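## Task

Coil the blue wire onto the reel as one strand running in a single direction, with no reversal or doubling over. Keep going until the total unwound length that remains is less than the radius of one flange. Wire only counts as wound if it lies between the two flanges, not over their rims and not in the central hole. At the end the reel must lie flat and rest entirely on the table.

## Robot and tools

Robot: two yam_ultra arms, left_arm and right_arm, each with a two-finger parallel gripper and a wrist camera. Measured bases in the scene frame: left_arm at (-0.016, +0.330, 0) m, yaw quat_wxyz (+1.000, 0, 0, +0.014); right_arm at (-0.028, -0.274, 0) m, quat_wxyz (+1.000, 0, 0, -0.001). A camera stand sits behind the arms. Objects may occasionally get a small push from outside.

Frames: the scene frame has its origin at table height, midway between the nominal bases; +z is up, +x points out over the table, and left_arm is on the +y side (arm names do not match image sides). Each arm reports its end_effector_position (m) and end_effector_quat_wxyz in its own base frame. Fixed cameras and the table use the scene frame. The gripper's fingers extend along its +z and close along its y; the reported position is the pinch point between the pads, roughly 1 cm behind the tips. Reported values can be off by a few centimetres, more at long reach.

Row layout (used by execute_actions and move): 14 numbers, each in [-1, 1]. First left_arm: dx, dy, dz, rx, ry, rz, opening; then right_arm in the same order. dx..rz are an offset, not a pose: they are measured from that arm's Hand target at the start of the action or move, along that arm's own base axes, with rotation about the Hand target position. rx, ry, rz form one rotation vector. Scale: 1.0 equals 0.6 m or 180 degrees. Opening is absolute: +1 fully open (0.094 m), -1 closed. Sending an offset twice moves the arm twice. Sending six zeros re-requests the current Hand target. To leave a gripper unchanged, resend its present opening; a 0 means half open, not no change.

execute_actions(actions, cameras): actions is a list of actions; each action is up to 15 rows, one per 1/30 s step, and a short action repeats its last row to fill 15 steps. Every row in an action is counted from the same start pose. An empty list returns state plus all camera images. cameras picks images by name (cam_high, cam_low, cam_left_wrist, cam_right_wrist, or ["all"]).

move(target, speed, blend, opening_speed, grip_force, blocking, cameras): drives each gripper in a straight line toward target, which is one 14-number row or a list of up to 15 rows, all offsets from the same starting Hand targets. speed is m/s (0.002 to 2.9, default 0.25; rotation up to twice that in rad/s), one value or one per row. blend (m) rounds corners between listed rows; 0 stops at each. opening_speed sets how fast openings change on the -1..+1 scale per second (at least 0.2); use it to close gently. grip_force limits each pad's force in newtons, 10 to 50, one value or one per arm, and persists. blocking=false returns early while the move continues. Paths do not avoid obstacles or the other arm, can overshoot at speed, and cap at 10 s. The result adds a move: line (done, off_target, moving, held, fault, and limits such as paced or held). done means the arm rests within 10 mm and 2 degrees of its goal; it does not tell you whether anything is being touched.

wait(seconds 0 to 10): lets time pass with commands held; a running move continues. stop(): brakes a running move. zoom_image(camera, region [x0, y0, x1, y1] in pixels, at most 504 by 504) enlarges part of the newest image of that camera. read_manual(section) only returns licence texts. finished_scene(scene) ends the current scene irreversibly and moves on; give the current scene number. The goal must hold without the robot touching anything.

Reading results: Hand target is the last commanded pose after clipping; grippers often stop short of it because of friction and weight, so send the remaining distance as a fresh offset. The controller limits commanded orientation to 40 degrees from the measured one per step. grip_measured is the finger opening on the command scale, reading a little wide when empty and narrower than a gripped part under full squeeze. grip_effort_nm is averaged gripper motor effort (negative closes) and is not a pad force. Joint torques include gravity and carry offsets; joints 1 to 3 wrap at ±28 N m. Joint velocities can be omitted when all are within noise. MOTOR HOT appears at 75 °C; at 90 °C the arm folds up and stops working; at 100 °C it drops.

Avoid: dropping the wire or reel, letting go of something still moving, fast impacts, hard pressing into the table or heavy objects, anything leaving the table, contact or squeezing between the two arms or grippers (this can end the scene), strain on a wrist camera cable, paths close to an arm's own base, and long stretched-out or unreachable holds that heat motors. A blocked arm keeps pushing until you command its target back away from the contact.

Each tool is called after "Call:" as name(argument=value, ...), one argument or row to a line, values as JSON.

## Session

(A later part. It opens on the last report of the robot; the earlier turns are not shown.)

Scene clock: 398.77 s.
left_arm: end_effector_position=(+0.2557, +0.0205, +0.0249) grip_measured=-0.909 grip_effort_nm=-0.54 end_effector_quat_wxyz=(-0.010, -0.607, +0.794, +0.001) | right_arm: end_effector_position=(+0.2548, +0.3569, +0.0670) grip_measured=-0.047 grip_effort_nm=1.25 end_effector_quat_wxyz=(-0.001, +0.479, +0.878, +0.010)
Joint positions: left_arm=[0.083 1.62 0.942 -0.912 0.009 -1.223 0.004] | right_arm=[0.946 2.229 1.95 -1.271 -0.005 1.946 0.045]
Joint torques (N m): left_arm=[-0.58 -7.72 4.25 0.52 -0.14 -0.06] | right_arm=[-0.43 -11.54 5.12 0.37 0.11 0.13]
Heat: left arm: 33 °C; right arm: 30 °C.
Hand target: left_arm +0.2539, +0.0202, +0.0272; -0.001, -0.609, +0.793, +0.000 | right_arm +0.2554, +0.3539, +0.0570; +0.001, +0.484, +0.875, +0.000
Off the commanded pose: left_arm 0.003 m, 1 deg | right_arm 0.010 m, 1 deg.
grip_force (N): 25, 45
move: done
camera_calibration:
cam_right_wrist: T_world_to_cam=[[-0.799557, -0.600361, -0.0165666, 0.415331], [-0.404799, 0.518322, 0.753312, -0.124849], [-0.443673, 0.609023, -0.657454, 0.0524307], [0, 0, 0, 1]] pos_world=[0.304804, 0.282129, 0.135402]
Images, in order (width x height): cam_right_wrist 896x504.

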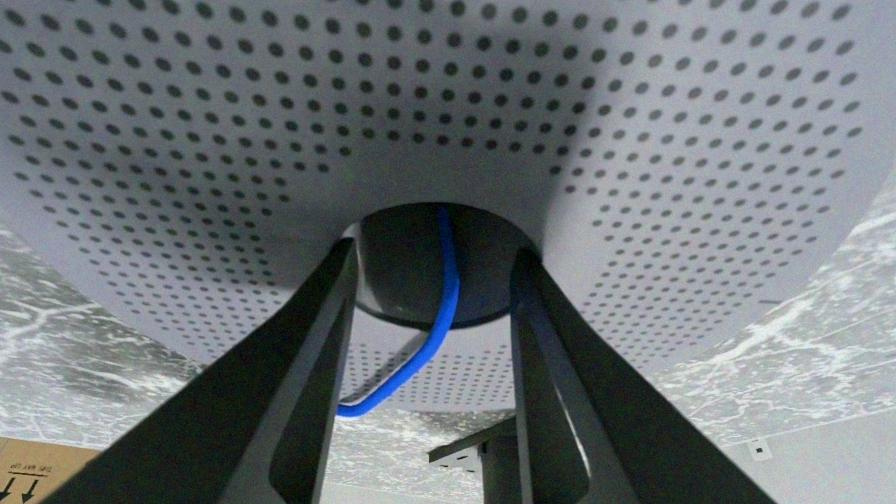

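Call:
move(
  target=[-0.0337,-0.1255,0,0,0,0,-1.0,0,0,0,0,0,0.611,0.15],
  speed=0.3,
  cameras=["cam_high","cam_left_wrist"],
)

Scene clock: 407.87 s.
left_arm: end_effector_position=(+0.2369, -0.0558, +0.0257) grip_measured=-0.909 grip_effort_nm=-0.54 end_effector_quat_wxyz=(-0.007, -0.607, +0.795, +0.001) | right_arm: end_effector_position=(+0.2553, +0.3567, +0.0675) grip_measured=-0.040 grip_effort_nm=1.25 end_effector_quat_wxyz=(+0.009, -0.424, +0.905, +0.006)
Joint positions: left_arm=[-0.229 1.563 0.887 -0.907 0.009 -1.533 0.004] | right_arm=[0.946 2.228 1.95 -1.271 -0.002 0.07 0.045]
Joint torques (N m): left_arm=[-0.53 -7.08 4.18 0.48 -0.14 -0.09] | right_arm=[-0.54 -11.62 5.09 0.37 0.02 -0.43]
Heat: left arm: 33 °C; right arm: 30 °C.
Hand target: left_arm +0.2337, -0.0550, +0.0272; -0.001, -0.609, +0.793, +0.000 | right_arm +0.2554, +0.3539, +0.0570; +0.000, -0.439, +0.899, +0.000
Off the commanded pose: left_arm 0.004 m, 1 deg | right_arm 0.011 m, 2 deg.
grip_force (N): 25, 45
move: off_target (right_arm)
camera_calibration:
cam_left_wrist: T_world_to_cam=[[0.980079, -0.198358, -0.00994855, -0.246935], [-0.120762, -0.63495, 0.763057, -0.0184005], [-0.157675, -0.746654, -0.646255, 0.121937], [0, 0, 0, 1]] pos_world=[0.25902, 0.03038, 0.0903865]
Images, in order (width x height): cam_high 896x504, cam_left_wrist 896x504.

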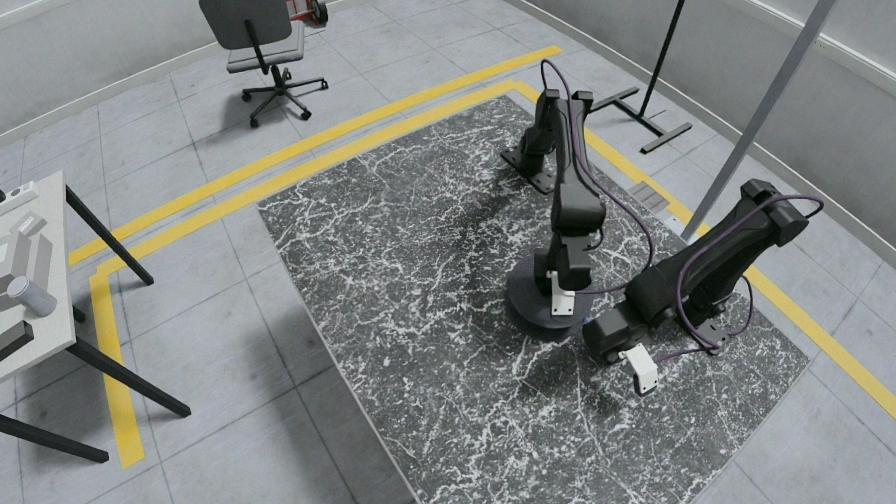

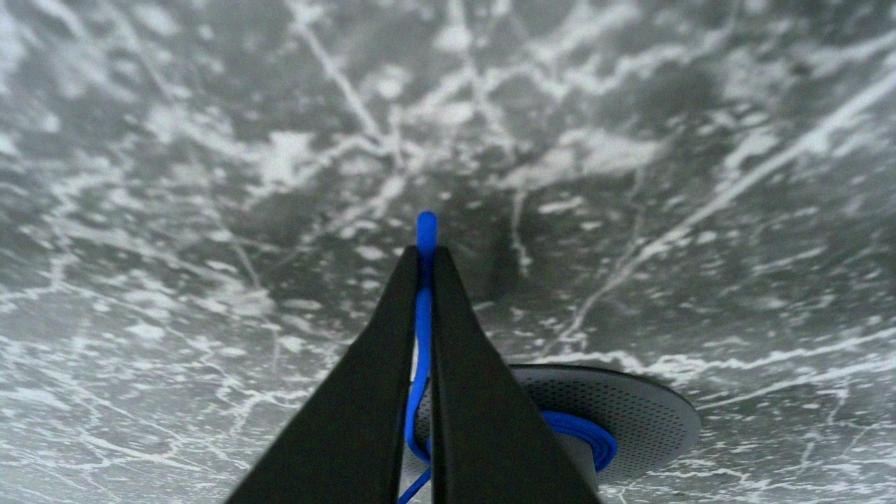

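Call:
zoom_image(
  camera="cam_left_wrist",
  region=[360, 340, 640, 504],
)

Scaled by 1.800 from the camera's 896x504 image, which has a finer 1280x720 frame.

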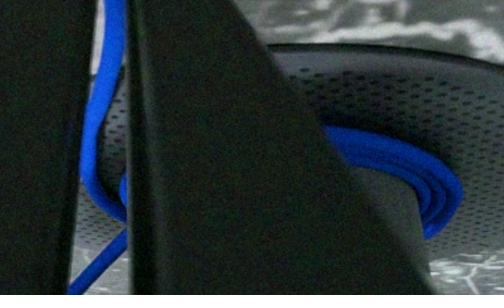

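Call:
move(
  target=[
    [-0.0928,0.0067,0,-0.1753,-0.1913,-0.2892,-1.0,0,0,0,0,0,0,0.15],
    [-0.0928,0.0067,0,-0.1753,-0.1913,-0.2892,-1.0,0,0,0,0,0,0,-0.6],
    [-0.0928,0.0067,0,-0.1753,-0.1913,-0.2892,-1.0,0,0,0.09,0,0,0,-0.6],
    [-0.0928,0.0067,0,-0.1753,-0.1913,-0.2892,-1.0,0,0,0.09,0,0,-0.3667,-0.6],
  ],
  speed=[0.25,0.15,0.15,0.5],
  cameras=["cam_left_wrist","cam_right_wrist","cam_high"],
)

Scene clock: 478.47 s.
left_arm: end_effector_position=(+0.1773, -0.0496, +0.0244) grip_measured=-0.909 grip_effort_nm=-0.54 end_effector_quat_wxyz=(+0.064, -0.160, +0.914, -0.366) | right_arm: end_effector_position=(+0.2524, +0.3531, +0.1132) grip_measured=-0.598 grip_effort_nm=-0.14 end_effector_quat_wxyz=(+0.001, +0.115, +0.993, +0.006)
Joint positions: left_arm=[0.457 1.324 0.448 -0.799 0.756 0.151 0.004] | right_arm=[0.946 2.231 2.136 -1.465 -0.003 1.177 0.019]
Joint torques (N m): left_arm=[0.68 -2.26 5.18 0.14 0.52 0.15] | right_arm=[-0.24 -10.88 8.34 0.07 0.08 0.14]
Heat: left arm: 31 °C; right arm: 29 °C.
Hand target: left_arm +0.1780, -0.0511, +0.0272; +0.066, -0.161, +0.910, -0.376 | right_arm +0.2554, +0.3540, +0.1110; +0.000, +0.122, +0.993, +0.000
Off the commanded pose: left_arm 0.003 m, 1 deg | right_arm 0.004 m, 1 deg.
grip_force (N): 25, 45
move: done; target 2's new opening was sent with right_arm's hand 0.011 m and 2 deg from that target
camera_calibration:
cam_left_wrist: T_world_to_cam=[[0.308058, -0.655235, 0.689759, -0.107854], [-0.780085, 0.241043, 0.577378, 0.144195], [-0.54458, -0.715936, -0.436884, 0.181318], [0, 0, 0, 1]] pos_world=[0.244452, 0.0243851, 0.0703531]
cam_right_wrist: T_world_to_cam=[[-0.156622, -0.98761, -0.0097945, 0.385472], [-0.660261, 0.0973235, 0.744703, 0.0555053], [-0.734523, 0.123104, -0.667324, 0.330207], [0, 0, 0, 1]] pos_world=[0.339566, 0.334644, 0.182795]
Images, in order (width x height): cam_high 896x504, cam_left_wrist 896x504, cam_right_wrist 896x504.

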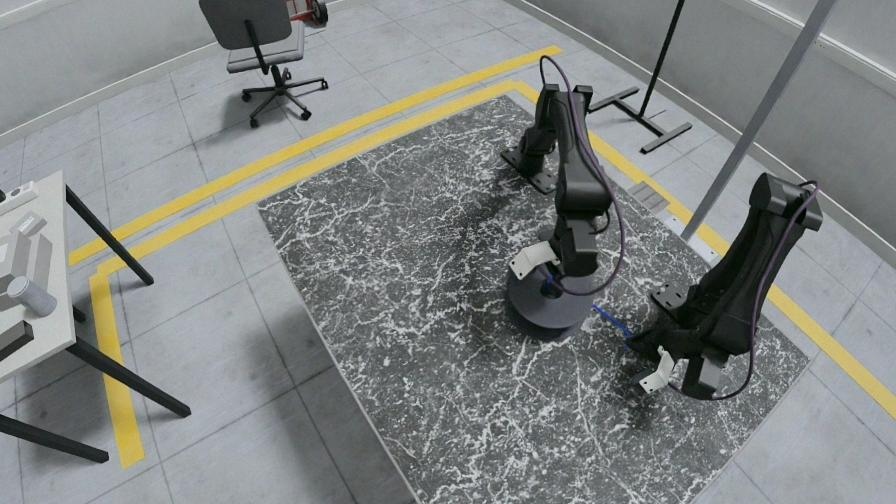

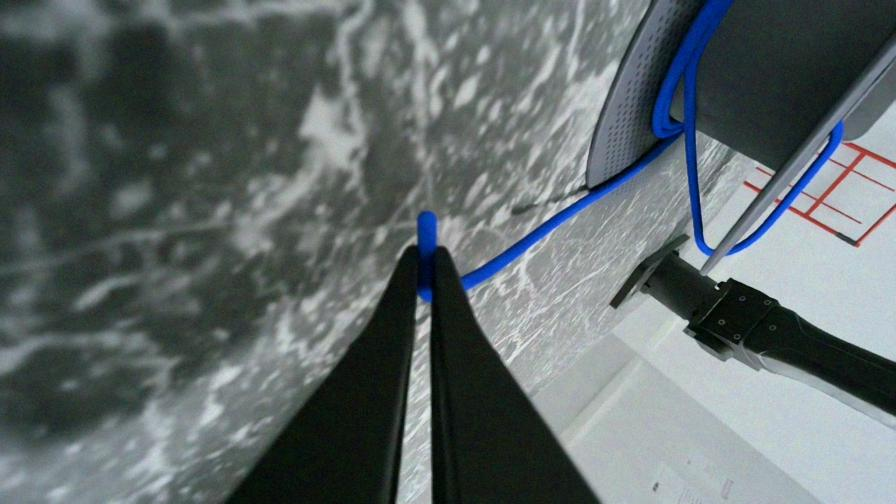

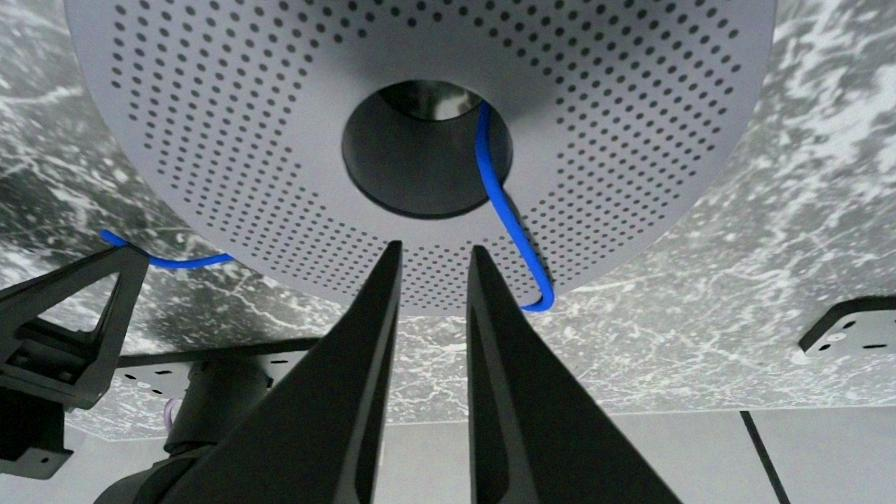

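Call:
move(
  target=[
    [0,0,0,0,0,0,-1.0,0,0,-0.09,0,0,0,-0.6],
    [0,0,0,0,0,0,-1.0,0,0,-0.09,0,0,0,0.15],
  ],
  speed=0.12,
  cameras=["cam_right_wrist"],
)

Scene clock: 495.17 s.
left_arm: end_effector_position=(+0.1772, -0.0497, +0.0244) grip_measured=-0.909 grip_effort_nm=-0.54 end_effector_quat_wxyz=(+0.064, -0.161, +0.914, -0.366) | right_arm: end_effector_position=(+0.2578, +0.3606, +0.0753) grip_measured=+0.148 grip_effort_nm=0.11 end_effector_quat_wxyz=(+0.010, +0.118, +0.993, +0.025)
Joint positions: left_arm=[0.457 1.324 0.448 -0.799 0.756 0.151 0.004] | right_arm=[0.945 2.212 1.953 -1.259 -0.007 1.182 0.054]
Joint torques (N m): left_arm=[0.65 -2.26 5.16 0.14 0.5 0.15] | right_arm=[-0.21 -10.24 4.78 0.32 0.07 0.11]
Heat: left arm: 29 °C; right arm: 30 °C.
Hand target: left_arm +0.1780, -0.0510, +0.0271; +0.066, -0.161, +0.910, -0.376 | right_arm +0.2554, +0.3539, +0.0572; +0.000, +0.122, +0.993, +0.000
Off the commanded pose: left_arm 0.003 m, 1 deg | right_arm 0.020 m, 3 deg.
grip_force (N): 25, 45
move: off_target (right_arm)
camera_calibration:
cam_right_wrist: T_world_to_cam=[[-0.162255, -0.985513, -0.0493635, 0.39701], [-0.675615, 0.0744937, 0.733482, 0.0995846], [-0.719179, 0.152362, -0.677914, 0.294276], [0, 0, 0, 1]] pos_world=[0.343334, 0.339004, 0.146048]
Images, in order (width x height): cam_right_wrist 896x504.

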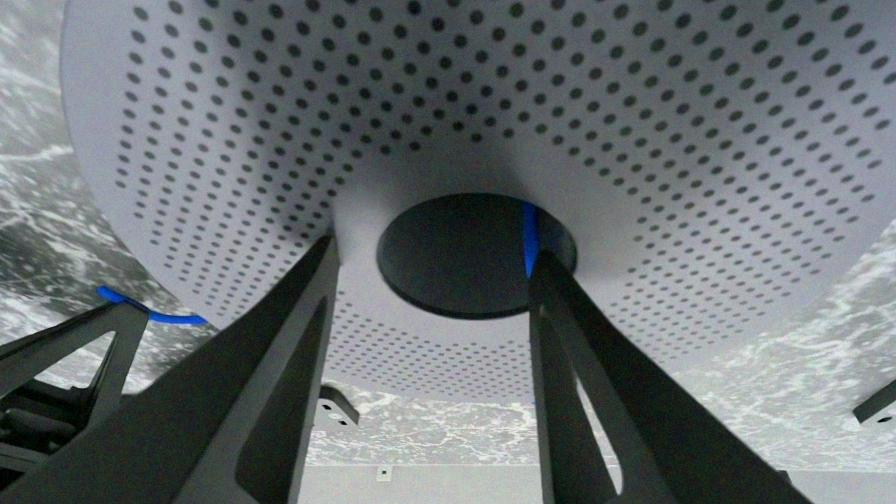

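Call:
move(
  target=[
    [0,0,0,0,0,0,-1.0,0,0,0.09,0,0,0,0.15],
    [0,0,0,0,0,0,-1.0,0,0,0.09,0,0,0,-0.6],
  ],
  speed=0.12,
  cameras=["cam_right_wrist","cam_high","cam_left_wrist"],
)

Scene clock: 510.73 s.
left_arm: end_effector_position=(+0.1772, -0.0497, +0.0244) grip_measured=-0.909 grip_effort_nm=-0.54 end_effector_quat_wxyz=(+0.064, -0.161, +0.914, -0.366) | right_arm: end_effector_position=(+0.2530, +0.3540, +0.1126) grip_measured=-0.598 grip_effort_nm=-0.14 end_effector_quat_wxyz=(+0.000, +0.118, +0.993, +0.007)
Joint positions: left_arm=[0.457 1.324 0.448 -0.799 0.756 0.151 0.004] | right_arm=[0.945 2.233 2.138 -1.462 -0.007 1.182 0.019]
Joint torques (N m): left_arm=[0.62 -2.22 5.16 0.15 0.51 0.16] | right_arm=[-0.25 -11.07 8.17 0.06 0.08 0.1]
Heat: left arm: 29 °C; right arm: 30 °C.
Hand target: left_arm +0.1780, -0.0510, +0.0271; +0.066, -0.161, +0.910, -0.376 | right_arm +0.2554, +0.3540, +0.1110; +0.000, +0.122, +0.993, +0.000
Off the commanded pose: left_arm 0.003 m, 1 deg | right_arm 0.003 m, 1 deg.
grip_force (N): 25, 45
move: done
camera_calibration:
cam_left_wrist: T_world_to_cam=[[0.308159, -0.654934, 0.69, -0.107939], [-0.779984, 0.241317, 0.5774, 0.144108], [-0.544667, -0.71612, -0.436475, 0.181188], [0, 0, 0, 1]] pos_world=[0.244351, 0.0242841, 0.0703542]
cam_right_wrist: T_world_to_cam=[[-0.162991, -0.986534, -0.0135911, 0.388171], [-0.658252, 0.0984714, 0.746329, 0.055189], [-0.734941, 0.130591, -0.665438, 0.327466], [0, 0, 0, 1]] pos_world=[0.340264, 0.334745, 0.181995]
Images, in order (width x height): cam_high 896x504, cam_left_wrist 896x504, cam_right_wrist 896x504.

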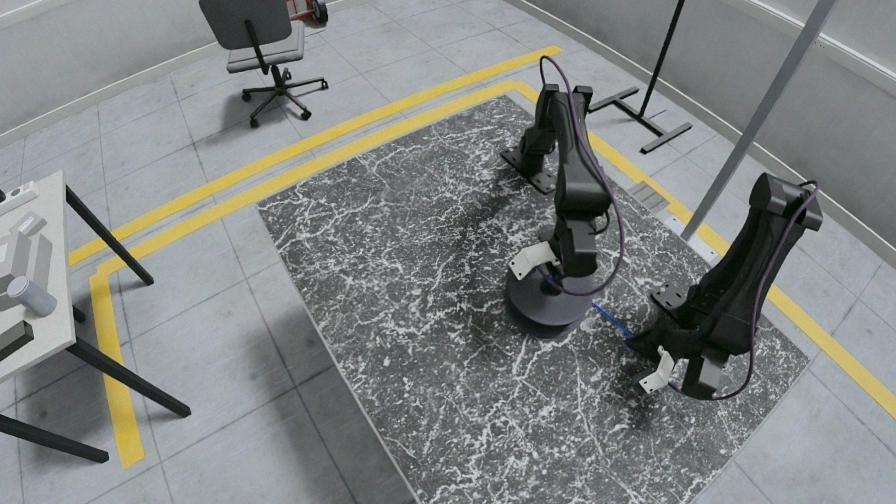

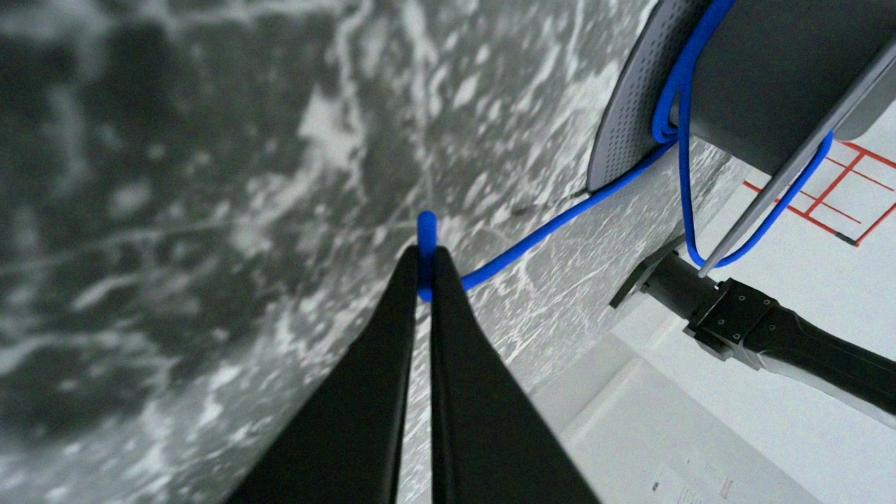

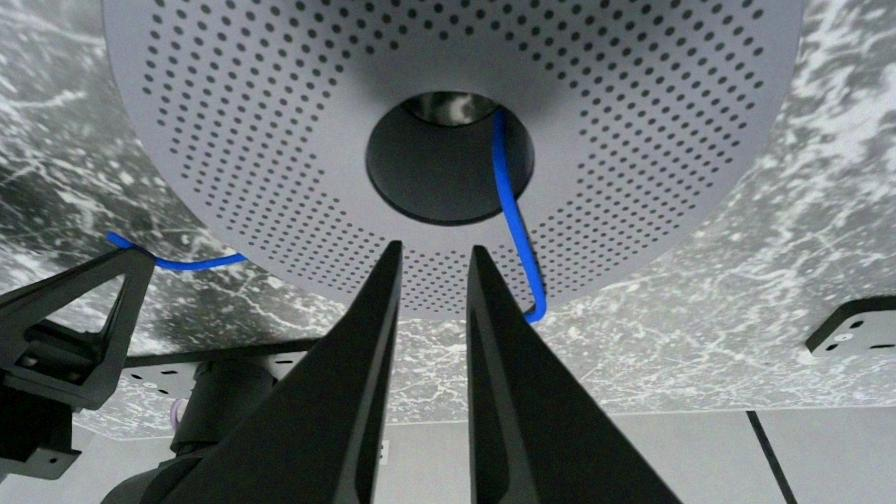

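Call:
move(
  target=[0,0,0,0,0,0,-1.0,-0.0122,-0.0098,-0.015,0,0,0.0556,-0.6],
  speed=0.15,
  cameras=["cam_right_wrist"],
)

Scene clock: 543.17 s.
left_arm: end_effector_position=(+0.1772, -0.0497, +0.0244) grip_measured=-0.909 grip_effort_nm=-0.54 end_effector_quat_wxyz=(+0.064, -0.161, +0.914, -0.366) | right_arm: end_effector_position=(+0.2478, +0.3467, +0.0940) grip_measured=-0.598 grip_effort_nm=-0.14 end_effector_quat_wxyz=(-0.011, +0.042, +0.999, -0.011)
Joint positions: left_arm=[0.457 1.324 0.448 -0.799 0.756 0.151 0.004] | right_arm=[0.945 2.233 2.063 -1.431 -0.007 1.029 0.019]
Joint torques (N m): left_arm=[0.66 -2.28 5.14 0.16 0.5 0.14] | right_arm=[0.21 -16.05 4.9 0.33 0.09 -0.13]
Heat: left arm: 29 °C; right arm: 32 °C.
Hand target: left_arm +0.1780, -0.0510, +0.0271; +0.066, -0.161, +0.910, -0.376 | right_arm +0.2480, +0.3480, +0.1020; +0.000, +0.035, +0.999, +0.000
Off the commanded pose: left_arm 0.003 m, 1 deg | right_arm 0.008 m, 2 deg.
grip_force (N): 25, 45
move: done
camera_calibration:
cam_right_wrist: T_world_to_cam=[[-0.0106036, -0.999695, 0.0223236, 0.343222], [-0.647901, 0.0238735, 0.76135, 0.0882072], [-0.761651, -0.00639044, -0.647956, 0.364627], [0, 0, 0, 1]] pos_world=[0.338507, 0.343342, 0.161444]
Images, in order (width x height): cam_right_wrist 896x504.

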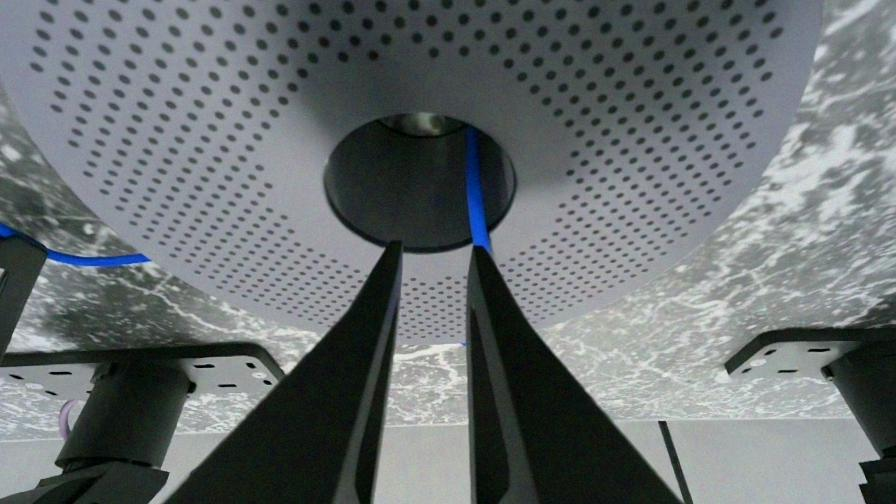

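Call:
move(
  target=[
    [0,0,0,0,0,0,-1.0,0.0033,0,-0.075,0,0,0,-0.6],
    [0,0,0,0,0,0,-1.0,0.0033,0,-0.075,0,0,0,0.15],
  ],
  speed=0.1,
  cameras=["cam_right_wrist","cam_left_wrist"],
)

Scene clock: 559.03 s.
left_arm: end_effector_position=(+0.1772, -0.0497, +0.0245) grip_measured=-0.909 grip_effort_nm=-0.54 end_effector_quat_wxyz=(+0.064, -0.160, +0.914, -0.366) | right_arm: end_effector_position=(+0.2520, +0.3532, +0.0751) grip_measured=+0.148 grip_effort_nm=0.11 end_effector_quat_wxyz=(+0.009, +0.038, +0.999, +0.021)
Joint positions: left_arm=[0.457 1.324 0.448 -0.799 0.756 0.151 0.004] | right_arm=[0.945 2.179 1.899 -1.247 -0.009 1.021 0.054]
Joint torques (N m): left_arm=[0.68 -2.24 5.15 0.14 0.51 0.16] | right_arm=[0.06 -10.09 4.38 0.39 0.12 -0.07]
Heat: left arm: 29 °C; right arm: 30 °C.
Hand target: left_arm +0.1780, -0.0510, +0.0272; +0.066, -0.160, +0.910, -0.376 | right_arm +0.2501, +0.3481, +0.0570; +0.000, +0.035, +0.999, +0.000
Off the commanded pose: left_arm 0.003 m, 1 deg | right_arm 0.019 m, 3 deg.
grip_force (N): 25, 45
move: off_target (right_arm)
camera_calibration:
cam_left_wrist: T_world_to_cam=[[0.307714, -0.654799, 0.690327, -0.107887], [-0.780161, 0.241687, 0.577006, 0.144248], [-0.544666, -0.716119, -0.436478, 0.181243], [0, 0, 0, 1]] pos_world=[0.244452, 0.0242841, 0.0703537]
cam_right_wrist: T_world_to_cam=[[-0.00255993, -0.999177, -0.0404718, 0.35275], [-0.679623, -0.0279502, 0.733029, 0.133523], [-0.733557, 0.029382, -0.678992, 0.338228], [0, 0, 0, 1]] pos_world=[0.339758, 0.346254, 0.146055]
Images, in order (width x height): cam_left_wrist 896x504, cam_right_wrist 896x504.

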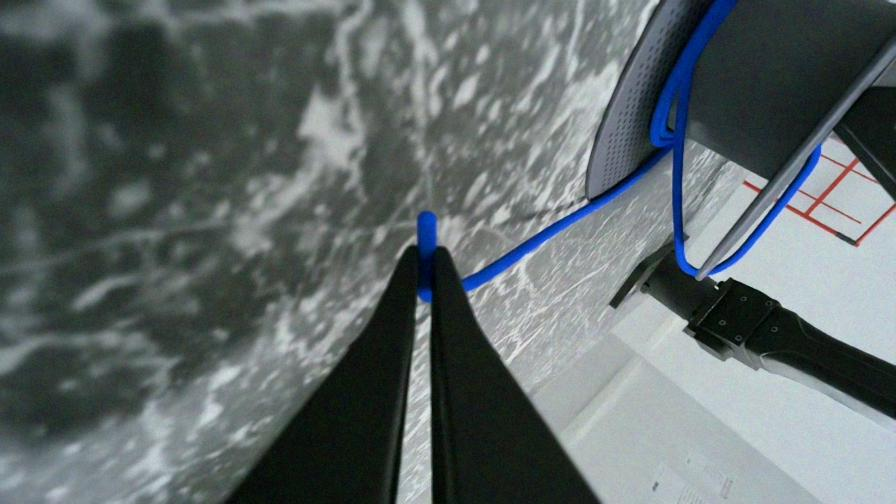

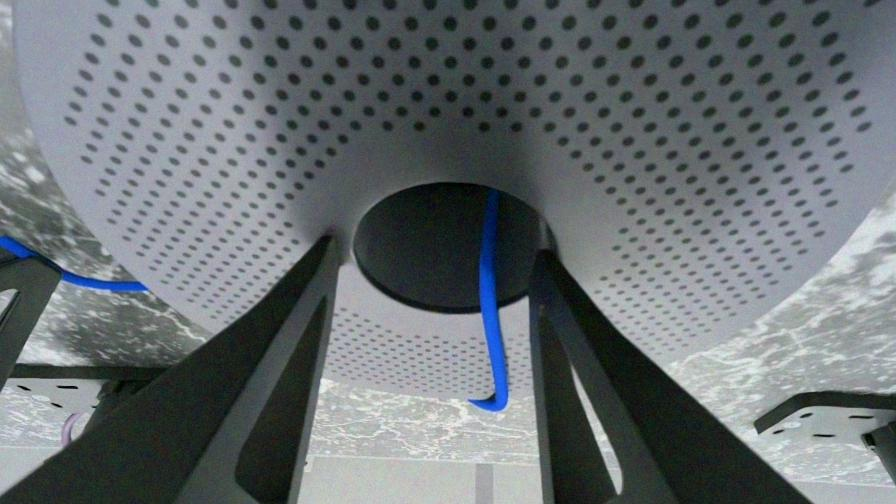

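Call:
move(
  target=[
    [0,0,0,0,0,0,-1.0,0,0,0.075,0,0,0,0.15],
    [0,0,0,0,0,0,-1.0,0,0,0.075,0,0,0,-0.6],
  ],
  speed=0.12,
  cameras=["cam_right_wrist"],
)

Scene clock: 578.03 s.
left_arm: end_effector_position=(+0.1772, -0.0497, +0.0245) grip_measured=-0.909 grip_effort_nm=-0.54 end_effector_quat_wxyz=(+0.064, -0.160, +0.914, -0.366) | right_arm: end_effector_position=(+0.2475, +0.3470, +0.1036) grip_measured=-0.598 grip_effort_nm=-0.14 end_effector_quat_wxyz=(-0.001, +0.038, +0.999, +0.007)
Joint positions: left_arm=[0.457 1.324 0.448 -0.799 0.756 0.151 0.004] | right_arm=[0.945 2.184 2.022 -1.397 -0.009 1.021 0.019]
Joint torques (N m): left_arm=[0.66 -2.26 5.14 0.15 0.49 0.16] | right_arm=[0.14 -10.65 8.32 0.05 0.11 -0.06]
Heat: left arm: 29 °C; right arm: 30 °C.
Hand target: left_arm +0.1780, -0.0510, +0.0272; +0.066, -0.160, +0.910, -0.376 | right_arm +0.2500, +0.3480, +0.1020; +0.000, +0.035, +0.999, +0.000
Off the commanded pose: left_arm 0.003 m, 1 deg | right_arm 0.003 m, 1 deg.
grip_force (N): 25, 45
move: done
camera_calibration:
cam_right_wrist: T_world_to_cam=[[-0.00313875, -0.999903, -0.0135572, 0.345356], [-0.665242, -0.00803435, 0.746585, 0.0976425], [-0.746621, 0.0113622, -0.665152, 0.36249], [0, 0, 0, 1]] pos_world=[0.336683, 0.341988, 0.172895]
Images, in order (width x height): cam_right_wrist 896x504.

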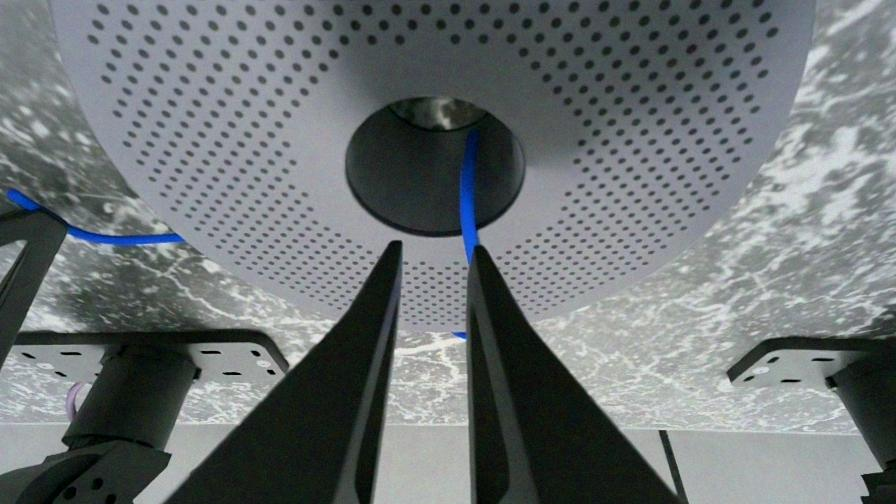

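Call:
move(
  target=[0,0,0,0,0,0,-1.0,0,-0.005,-0.0817,0,0,0,-0.6],
  speed=0.1,
  cameras=["cam_right_wrist"],
)

Scene clock: 588.23 s.
left_arm: end_effector_position=(+0.1772, -0.0497, +0.0245) grip_measured=-0.909 grip_effort_nm=-0.54 end_effector_quat_wxyz=(+0.064, -0.160, +0.914, -0.366) | right_arm: end_effector_position=(+0.2477, +0.3472, +0.0631) grip_measured=-0.598 grip_effort_nm=-0.13 end_effector_quat_wxyz=(+0.000, +0.038, +0.999, +0.008)
Joint positions: left_arm=[0.457 1.324 0.448 -0.799 0.756 0.151 0.004] | right_arm=[0.945 2.184 1.862 -1.235 -0.009 1.02 0.019]
Joint torques (N m): left_arm=[0.65 -2.29 5.18 0.13 0.5 0.15] | right_arm=[-0.42 -11.25 4.98 0.44 0.11 -0.14]
Heat: left arm: 29 °C; right arm: 30 °C.
Hand target: left_arm +0.1780, -0.0510, +0.0272; +0.066, -0.160, +0.910, -0.376 | right_arm +0.2501, +0.3451, +0.0530; +0.000, +0.035, +0.999, +0.000
Off the commanded pose: left_arm 0.003 m, 1 deg | right_arm 0.011 m, 1 deg.
grip_force (N): 25, 45
move: off_target (right_arm)
camera_calibration:
cam_right_wrist: T_world_to_cam=[[-0.00235601, -0.999888, -0.0147461, 0.344895], [-0.665935, -0.00943199, 0.74595, 0.128669], [-0.746006, 0.0115774, -0.665838, 0.335499], [0, 0, 0, 1]] pos_world=[0.336782, 0.342186, 0.132493]
Images, in order (width x height): cam_right_wrist 896x504.

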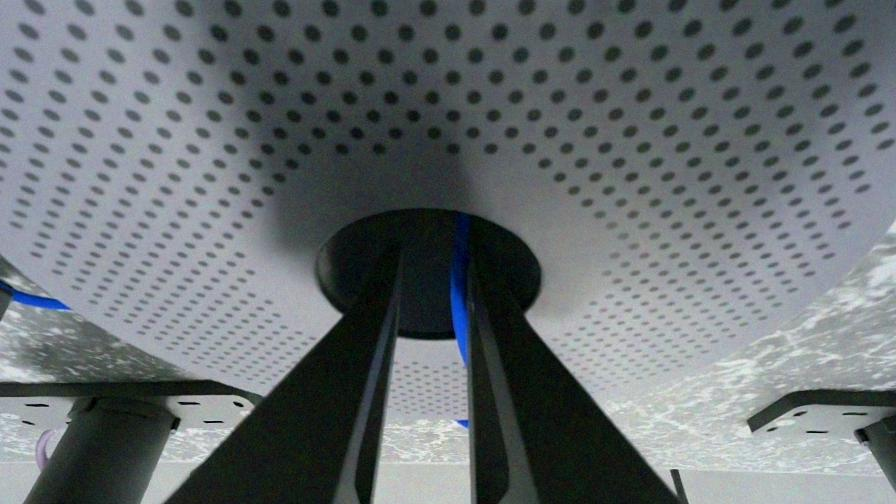

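Call:
move(
  target=[0,0,0,0,0,0,-1.0,0,0,0,0,0,0,0.15],
  speed=0.1,
  cameras=["cam_right_wrist"],
)

Scene clock: 591.93 s.
left_arm: end_effector_position=(+0.1772, -0.0498, +0.0245) grip_measured=-0.909 grip_effort_nm=-0.54 end_effector_quat_wxyz=(+0.064, -0.160, +0.914, -0.366) | right_arm: end_effector_position=(+0.2486, +0.3482, +0.0662) grip_measured=-0.054 grip_effort_nm=1.25 end_effector_quat_wxyz=(+0.003, +0.036, +0.999, +0.012)
Joint positions: left_arm=[0.457 1.324 0.448 -0.799 0.756 0.151 0.004] | right_arm=[0.945 2.177 1.862 -1.231 -0.008 1.018 0.044]
Joint torques (N m): left_arm=[0.65 -2.26 5.15 0.15 0.52 0.15] | right_arm=[-0.38 -10.69 5.08 0.46 0.09 -0.06]
Heat: left arm: 29 °C; right arm: 30 °C.
Hand target: left_arm +0.1780, -0.0511, +0.0272; +0.066, -0.160, +0.910, -0.376 | right_arm +0.2501, +0.3451, +0.0530; +0.000, +0.035, +0.999, +0.000
Off the commanded pose: left_arm 0.003 m, 1 deg | right_arm 0.014 m, 1 deg.
grip_force (N): 25, 45
move: off_target (right_arm)
camera_calibration:
cam_right_wrist: T_world_to_cam=[[0.000443466, -0.999734, -0.0230751, 0.345674], [-0.671452, -0.0173974, 0.740843, 0.13154], [-0.741047, 0.0151653, -0.671281, 0.336153], [0, 0, 0, 1]] pos_world=[0.337275, 0.342772, 0.136179]
Images, in order (width x height): cam_right_wrist 896x504.

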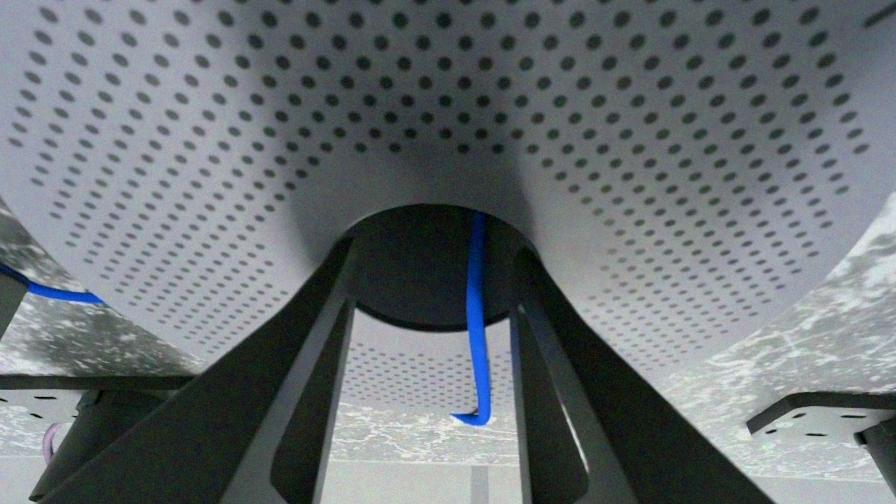

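Call:
move(
  target=[0.003,-0.0962,0,0,0,0,-1.0,0,0,0,0,0,0.4389,0.15],
  speed=0.25,
  cameras=["cam_left_wrist","cam_right_wrist","cam_high"],
)

Scene clock: 606.97 s.
left_arm: end_effector_position=(+0.1824, -0.1080, +0.0295) grip_measured=-0.909 grip_effort_nm=-0.54 end_effector_quat_wxyz=(+0.062, -0.164, +0.909, -0.378) | right_arm: end_effector_position=(+0.2490, +0.3480, +0.0663) grip_measured=-0.053 grip_effort_nm=1.25 end_effector_quat_wxyz=(+0.011, -0.595, +0.803, +0.006)
Joint positions: left_arm=[0.081 1.134 0.339 -0.523 0.754 -0.377 0.004] | right_arm=[0.945 2.177 1.862 -1.231 -0.006 -0.331 0.045]
Joint torques (N m): left_arm=[-0.66 -2.95 4.3 1.15 0.24 0.02] | right_arm=[-0.38 -10.5 5.08 0.45 0.05 -0.44]
Heat: left arm: 29 °C; right arm: 30 °C.
Hand target: left_arm +0.1799, -0.1087, +0.0272; +0.066, -0.161, +0.910, -0.376 | right_arm +0.2501, +0.3451, +0.0531; +0.000, -0.609, +0.793, +0.001
Off the commanded pose: left_arm 0.004 m, 1 deg | right_arm 0.014 m, 2 deg.
grip_force (N): 25, 45
move: off_target (right_arm)
camera_calibration:
cam_left_wrist: T_world_to_cam=[[0.312494, -0.634196, 0.707208, -0.150271], [-0.780819, 0.252504, 0.571457, 0.160915], [-0.540988, -0.730778, -0.416286, 0.141693], [0, 0, 0, 1]] pos_world=[0.249259, -0.0323868, 0.0733014]
cam_right_wrist: T_world_to_cam=[[0.975445, -0.220159, 0.00599804, -0.170524], [-0.154896, -0.666417, 0.729312, 0.229588], [-0.156568, -0.712333, -0.684155, 0.444936], [0, 0, 0, 1]] pos_world=[0.271562, 0.432402, 0.137987]
Images, in order (width x height): cam_high 896x504, cam_left_wrist 896x504, cam_right_wrist 896x504.

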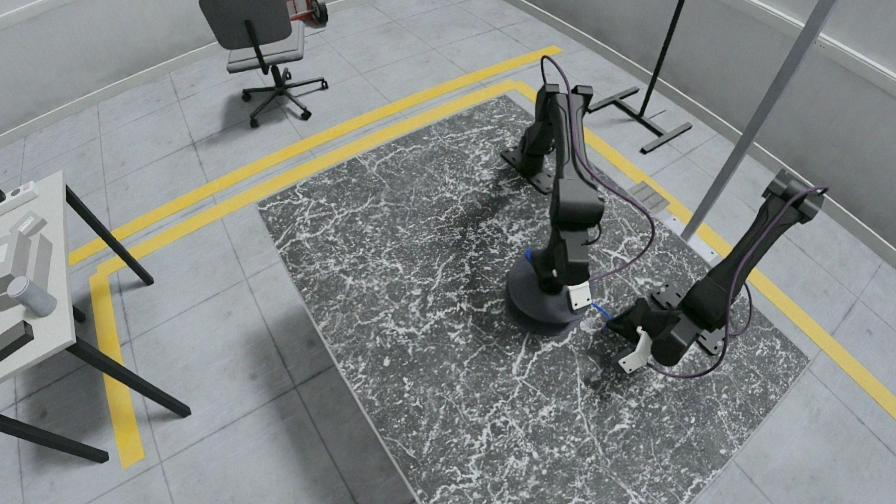

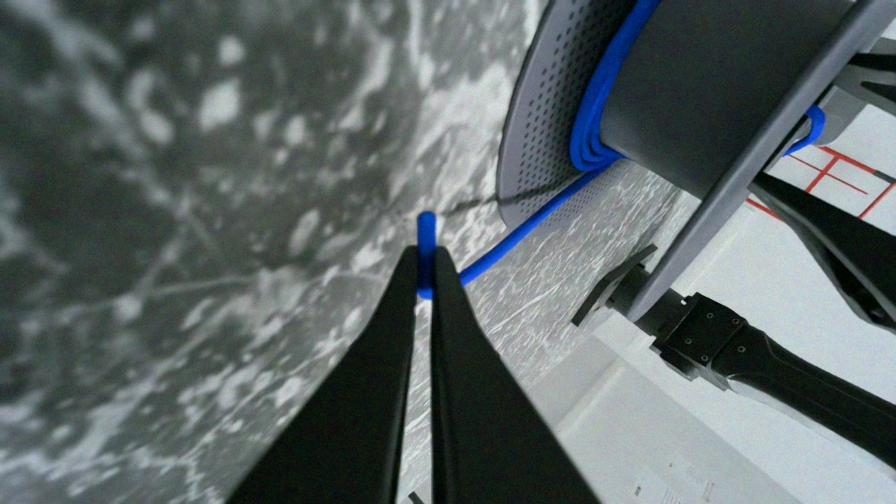

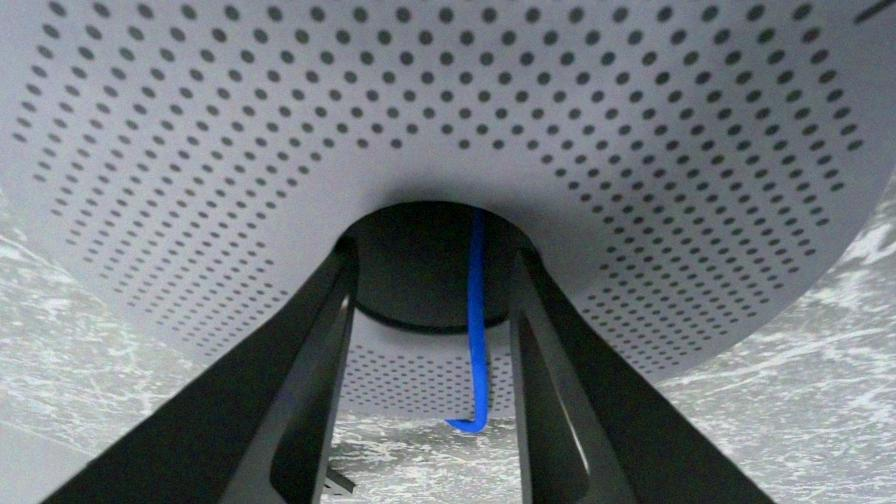

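Call:
move(
  target=[
    [0,0,0,0,0,0,-1.0,0,0,0,0,0,0,-0.6],
    [0,0,0,0,0,0,-1.0,0,0,0.09,0,0,0,-0.6],
    [0,0,0,0,0,0,-1.0,0,0,0.09,0,0,-0.7389,-0.6],
  ],
  speed=[0.15,0.15,0.6],
  cameras=["cam_right_wrist"],
)

Scene clock: 617.57 s.
left_arm: end_effector_position=(+0.1825, -0.1080, +0.0296) grip_measured=-0.909 grip_effort_nm=-0.54 end_effector_quat_wxyz=(+0.062, -0.164, +0.909, -0.378) | right_arm: end_effector_position=(+0.2463, +0.3448, +0.1077) grip_measured=-0.598 grip_effort_nm=-0.14 end_effector_quat_wxyz=(-0.003, +0.478, +0.878, +0.005)
Joint positions: left_arm=[0.081 1.134 0.339 -0.522 0.754 -0.377 0.004] | right_arm=[0.945 2.178 2.028 -1.413 -0.007 1.942 0.019]
Joint torques (N m): left_arm=[-0.62 -2.97 4.33 1.12 0.25 0] | right_arm=[-0.39 -10.78 8.23 0.05 0.08 0.12]
Heat: left arm: 29 °C; right arm: 30 °C.
Hand target: left_arm +0.1799, -0.1087, +0.0272; +0.066, -0.161, +0.910, -0.376 | right_arm +0.2500, +0.3450, +0.1070; +0.001, +0.485, +0.875, +0.000
Off the commanded pose: left_arm 0.004 m, 1 deg | right_arm 0.004 m, 1 deg.
grip_force (N): 25, 45
move: done
camera_calibration:
cam_right_wrist: T_world_to_cam=[[-0.797998, -0.602645, -0.00426386, 0.400947], [-0.399493, 0.523668, 0.752447, -0.155693], [-0.451226, 0.602155, -0.658639, 0.0872254], [0, 0, 0, 1]] pos_world=[0.297115, 0.270637, 0.17631]
Images, in order (width x height): cam_right_wrist 896x504.

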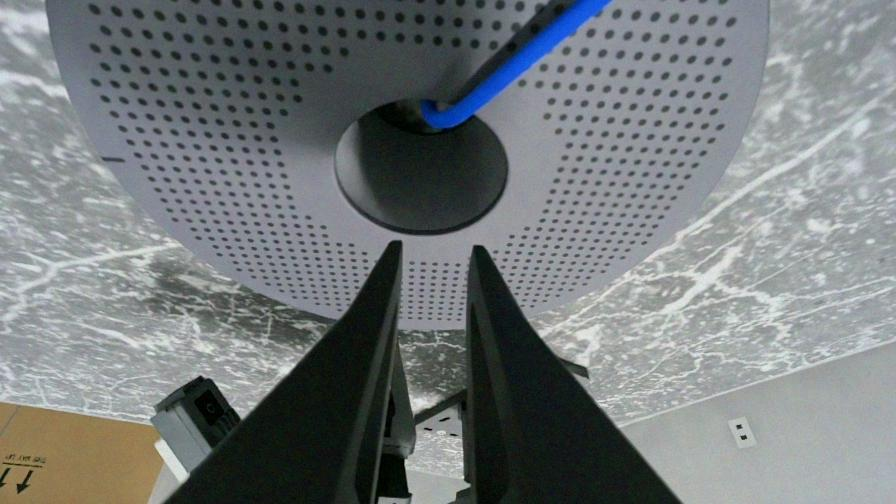

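Call:
move(
  target=[
    [0,0,0,0,0,0,-1.0,0.0017,0.0013,-0.0883,0,0,0,-0.6],
    [0,0,0,0,0,0,-1.0,0.0017,0.0013,-0.0883,0,0,0,0.15],
  ],
  speed=0.12,
  cameras=["cam_right_wrist","cam_left_wrist"],
)

Scene clock: 626.97 s.
left_arm: end_effector_position=(+0.1825, -0.1077, +0.0293) grip_measured=-0.909 grip_effort_nm=-0.55 end_effector_quat_wxyz=(+0.062, -0.164, +0.909, -0.377) | right_arm: end_effector_position=(+0.2495, +0.3491, +0.0657) grip_measured=-0.061 grip_effort_nm=1.25 end_effector_quat_wxyz=(-0.002, +0.479, +0.878, +0.012)
Joint positions: left_arm=[0.081 1.134 0.339 -0.522 0.751 -0.377 0.004] | right_arm=[0.945 2.185 1.872 -1.236 -0.007 1.944 0.044]
Joint torques (N m): left_arm=[-0.62 -2.93 4.36 1.13 0.24 0.02] | right_arm=[-0.38 -11 5.18 0.44 0.11 0.12]
Heat: left arm: 29 °C; right arm: 30 °C.
Hand target: left_arm +0.1799, -0.1087, +0.0272; +0.066, -0.161, +0.910, -0.376 | right_arm +0.2511, +0.3458, +0.0540; +0.001, +0.485, +0.875, +0.000
Off the commanded pose: left_arm 0.004 m, 1 deg | right_arm 0.012 m, 2 deg.
grip_force (N): 25, 45
move: off_target (right_arm); target 2's new opening was sent with right_arm's hand 0.012 m and 2 deg from that target
camera_calibration:
cam_left_wrist: T_world_to_cam=[[0.313054, -0.635453, 0.70583, -0.150085], [-0.781026, 0.250595, 0.572014, 0.160849], [-0.540366, -0.730343, -0.417856, 0.141845], [0, 0, 0, 1]] pos_world=[0.24926, -0.0320843, 0.0731978]
cam_right_wrist: T_world_to_cam=[[-0.798824, -0.601303, -0.0177476, 0.406537], [-0.404953, 0.51569, 0.755034, -0.121063], [-0.444852, 0.610326, -0.655445, 0.0536755], [0, 0, 0, 1]] pos_world=[0.299604, 0.274124, 0.133803]
Images, in order (width x height): cam_left_wrist 896x504, cam_right_wrist 896x504.

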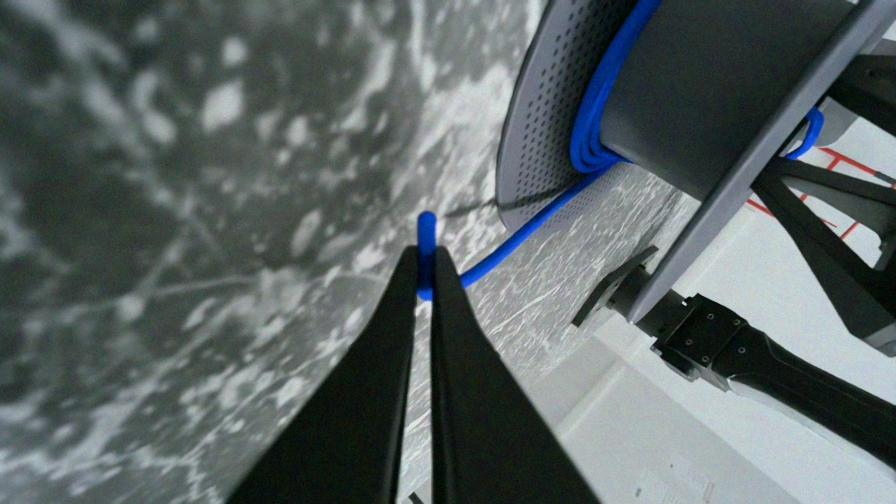

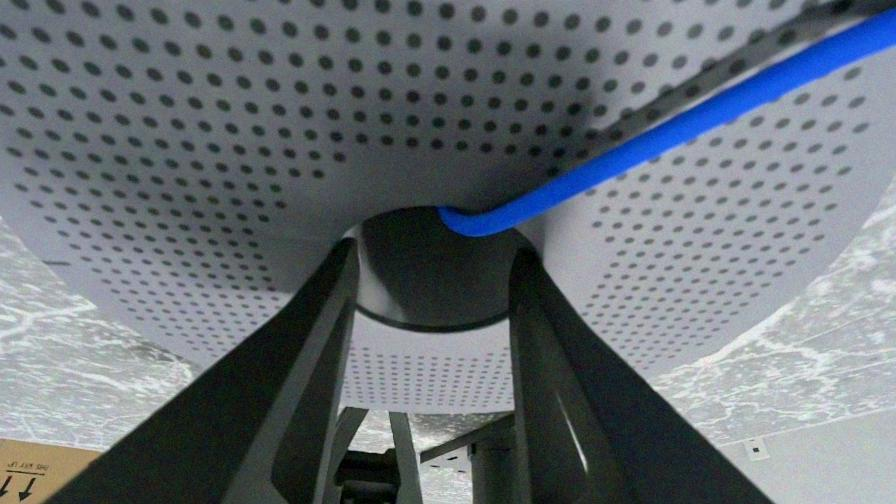

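Call:
move(
  target=[0.003,-0.0883,-0.0083,0,0,0,-1.0,0,0,0,0,0,0.3889,0.15],
  speed=0.2,
  cameras=["cam_left_wrist","cam_right_wrist","cam_high"],
)

Scene clock: 645.60 s.
left_arm: end_effector_position=(+0.1862, -0.1629, +0.0287) grip_measured=-0.909 grip_effort_nm=-0.54 end_effector_quat_wxyz=(+0.070, -0.159, +0.908, -0.382) | right_arm: end_effector_position=(+0.2494, +0.3491, +0.0661) grip_measured=-0.055 grip_effort_nm=1.25 end_effector_quat_wxyz=(+0.005, -0.089, +0.996, +0.011)
Joint positions: left_arm=[-0.294 1.102 0.275 -0.189 0.608 -0.818 0.004] | right_arm=[0.945 2.184 1.872 -1.236 -0.008 0.767 0.044]
Joint torques (N m): left_arm=[-0.61 -1.77 4.6 1.68 0.11 -0.01] | right_arm=[-0.47 -10.89 5.23 0.44 0.12 -0.45]
Heat: left arm: 29 °C; right arm: 30 °C.
Hand target: left_arm +0.1817, -0.1618, +0.0223; +0.066, -0.160, +0.910, -0.376 | right_arm +0.2511, +0.3458, +0.0540; +0.001, -0.105, +0.994, +0.001
Off the commanded pose: left_arm 0.008 m, 1 deg | right_arm 0.013 m, 2 deg.
grip_force (N): 25, 45
move: off_target (right_arm)
camera_calibration:
cam_left_wrist: T_world_to_cam=[[0.296421, -0.631822, 0.716196, -0.182602], [-0.790574, 0.258412, 0.555173, 0.181465], [-0.535844, -0.73077, -0.422903, 0.102462], [0, 0, 0, 1]] pos_world=[0.252492, -0.0873883, 0.0733654]
cam_right_wrist: T_world_to_cam=[[0.24845, -0.968449, -0.0194558, 0.273652], [-0.650551, -0.18171, 0.737404, 0.184448], [-0.717674, -0.170551, -0.675172, 0.395998], [0, 0, 0, 1]] pos_world=[0.336201, 0.366072, 0.136678]
Images, in order (width x height): cam_high 896x504, cam_left_wrist 896x504, cam_right_wrist 896x504.

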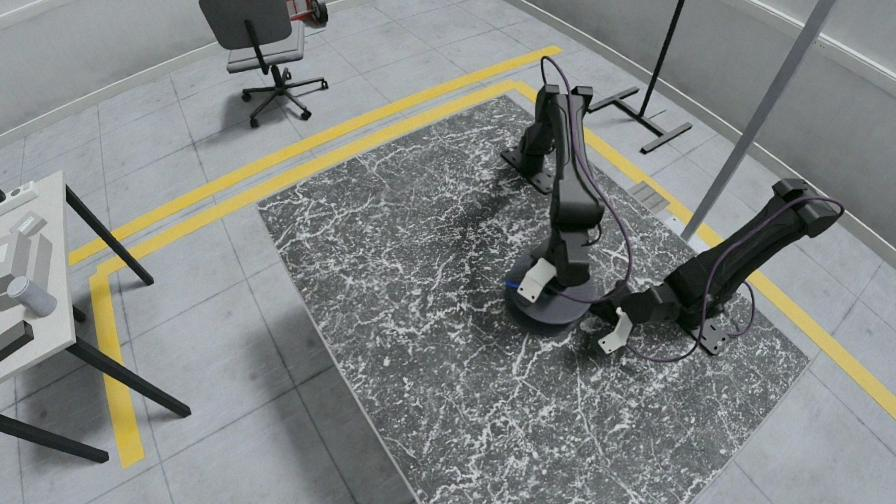

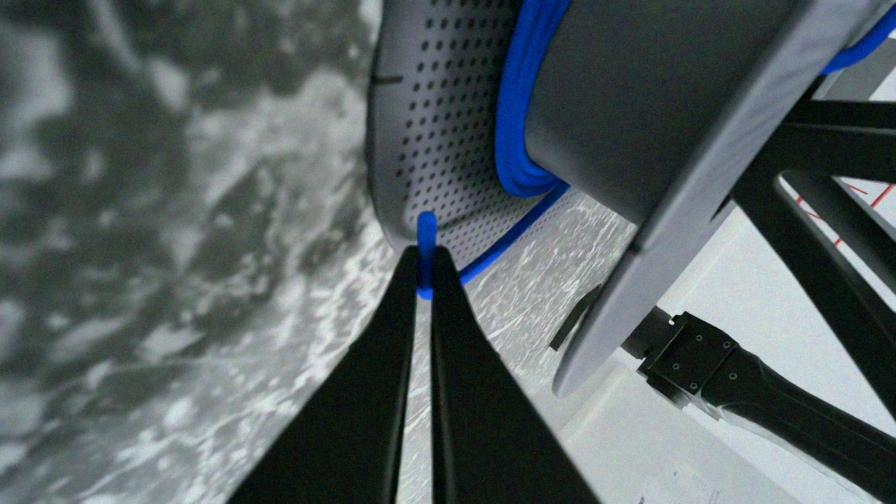

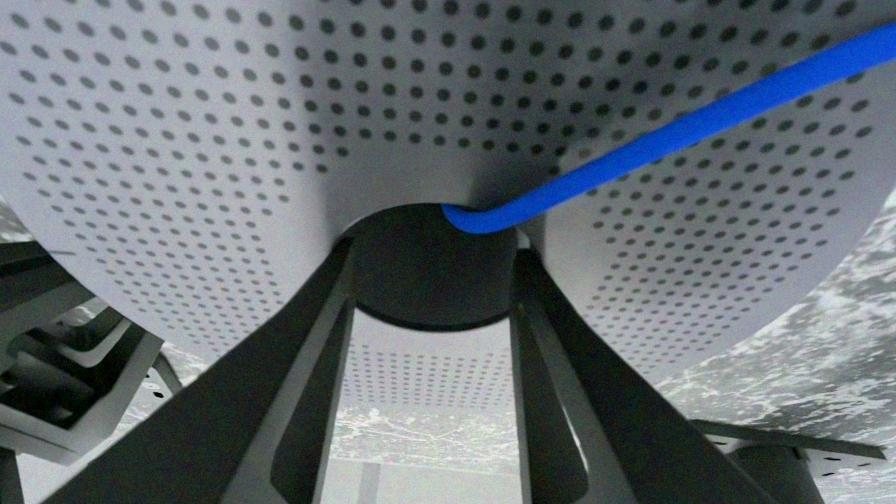

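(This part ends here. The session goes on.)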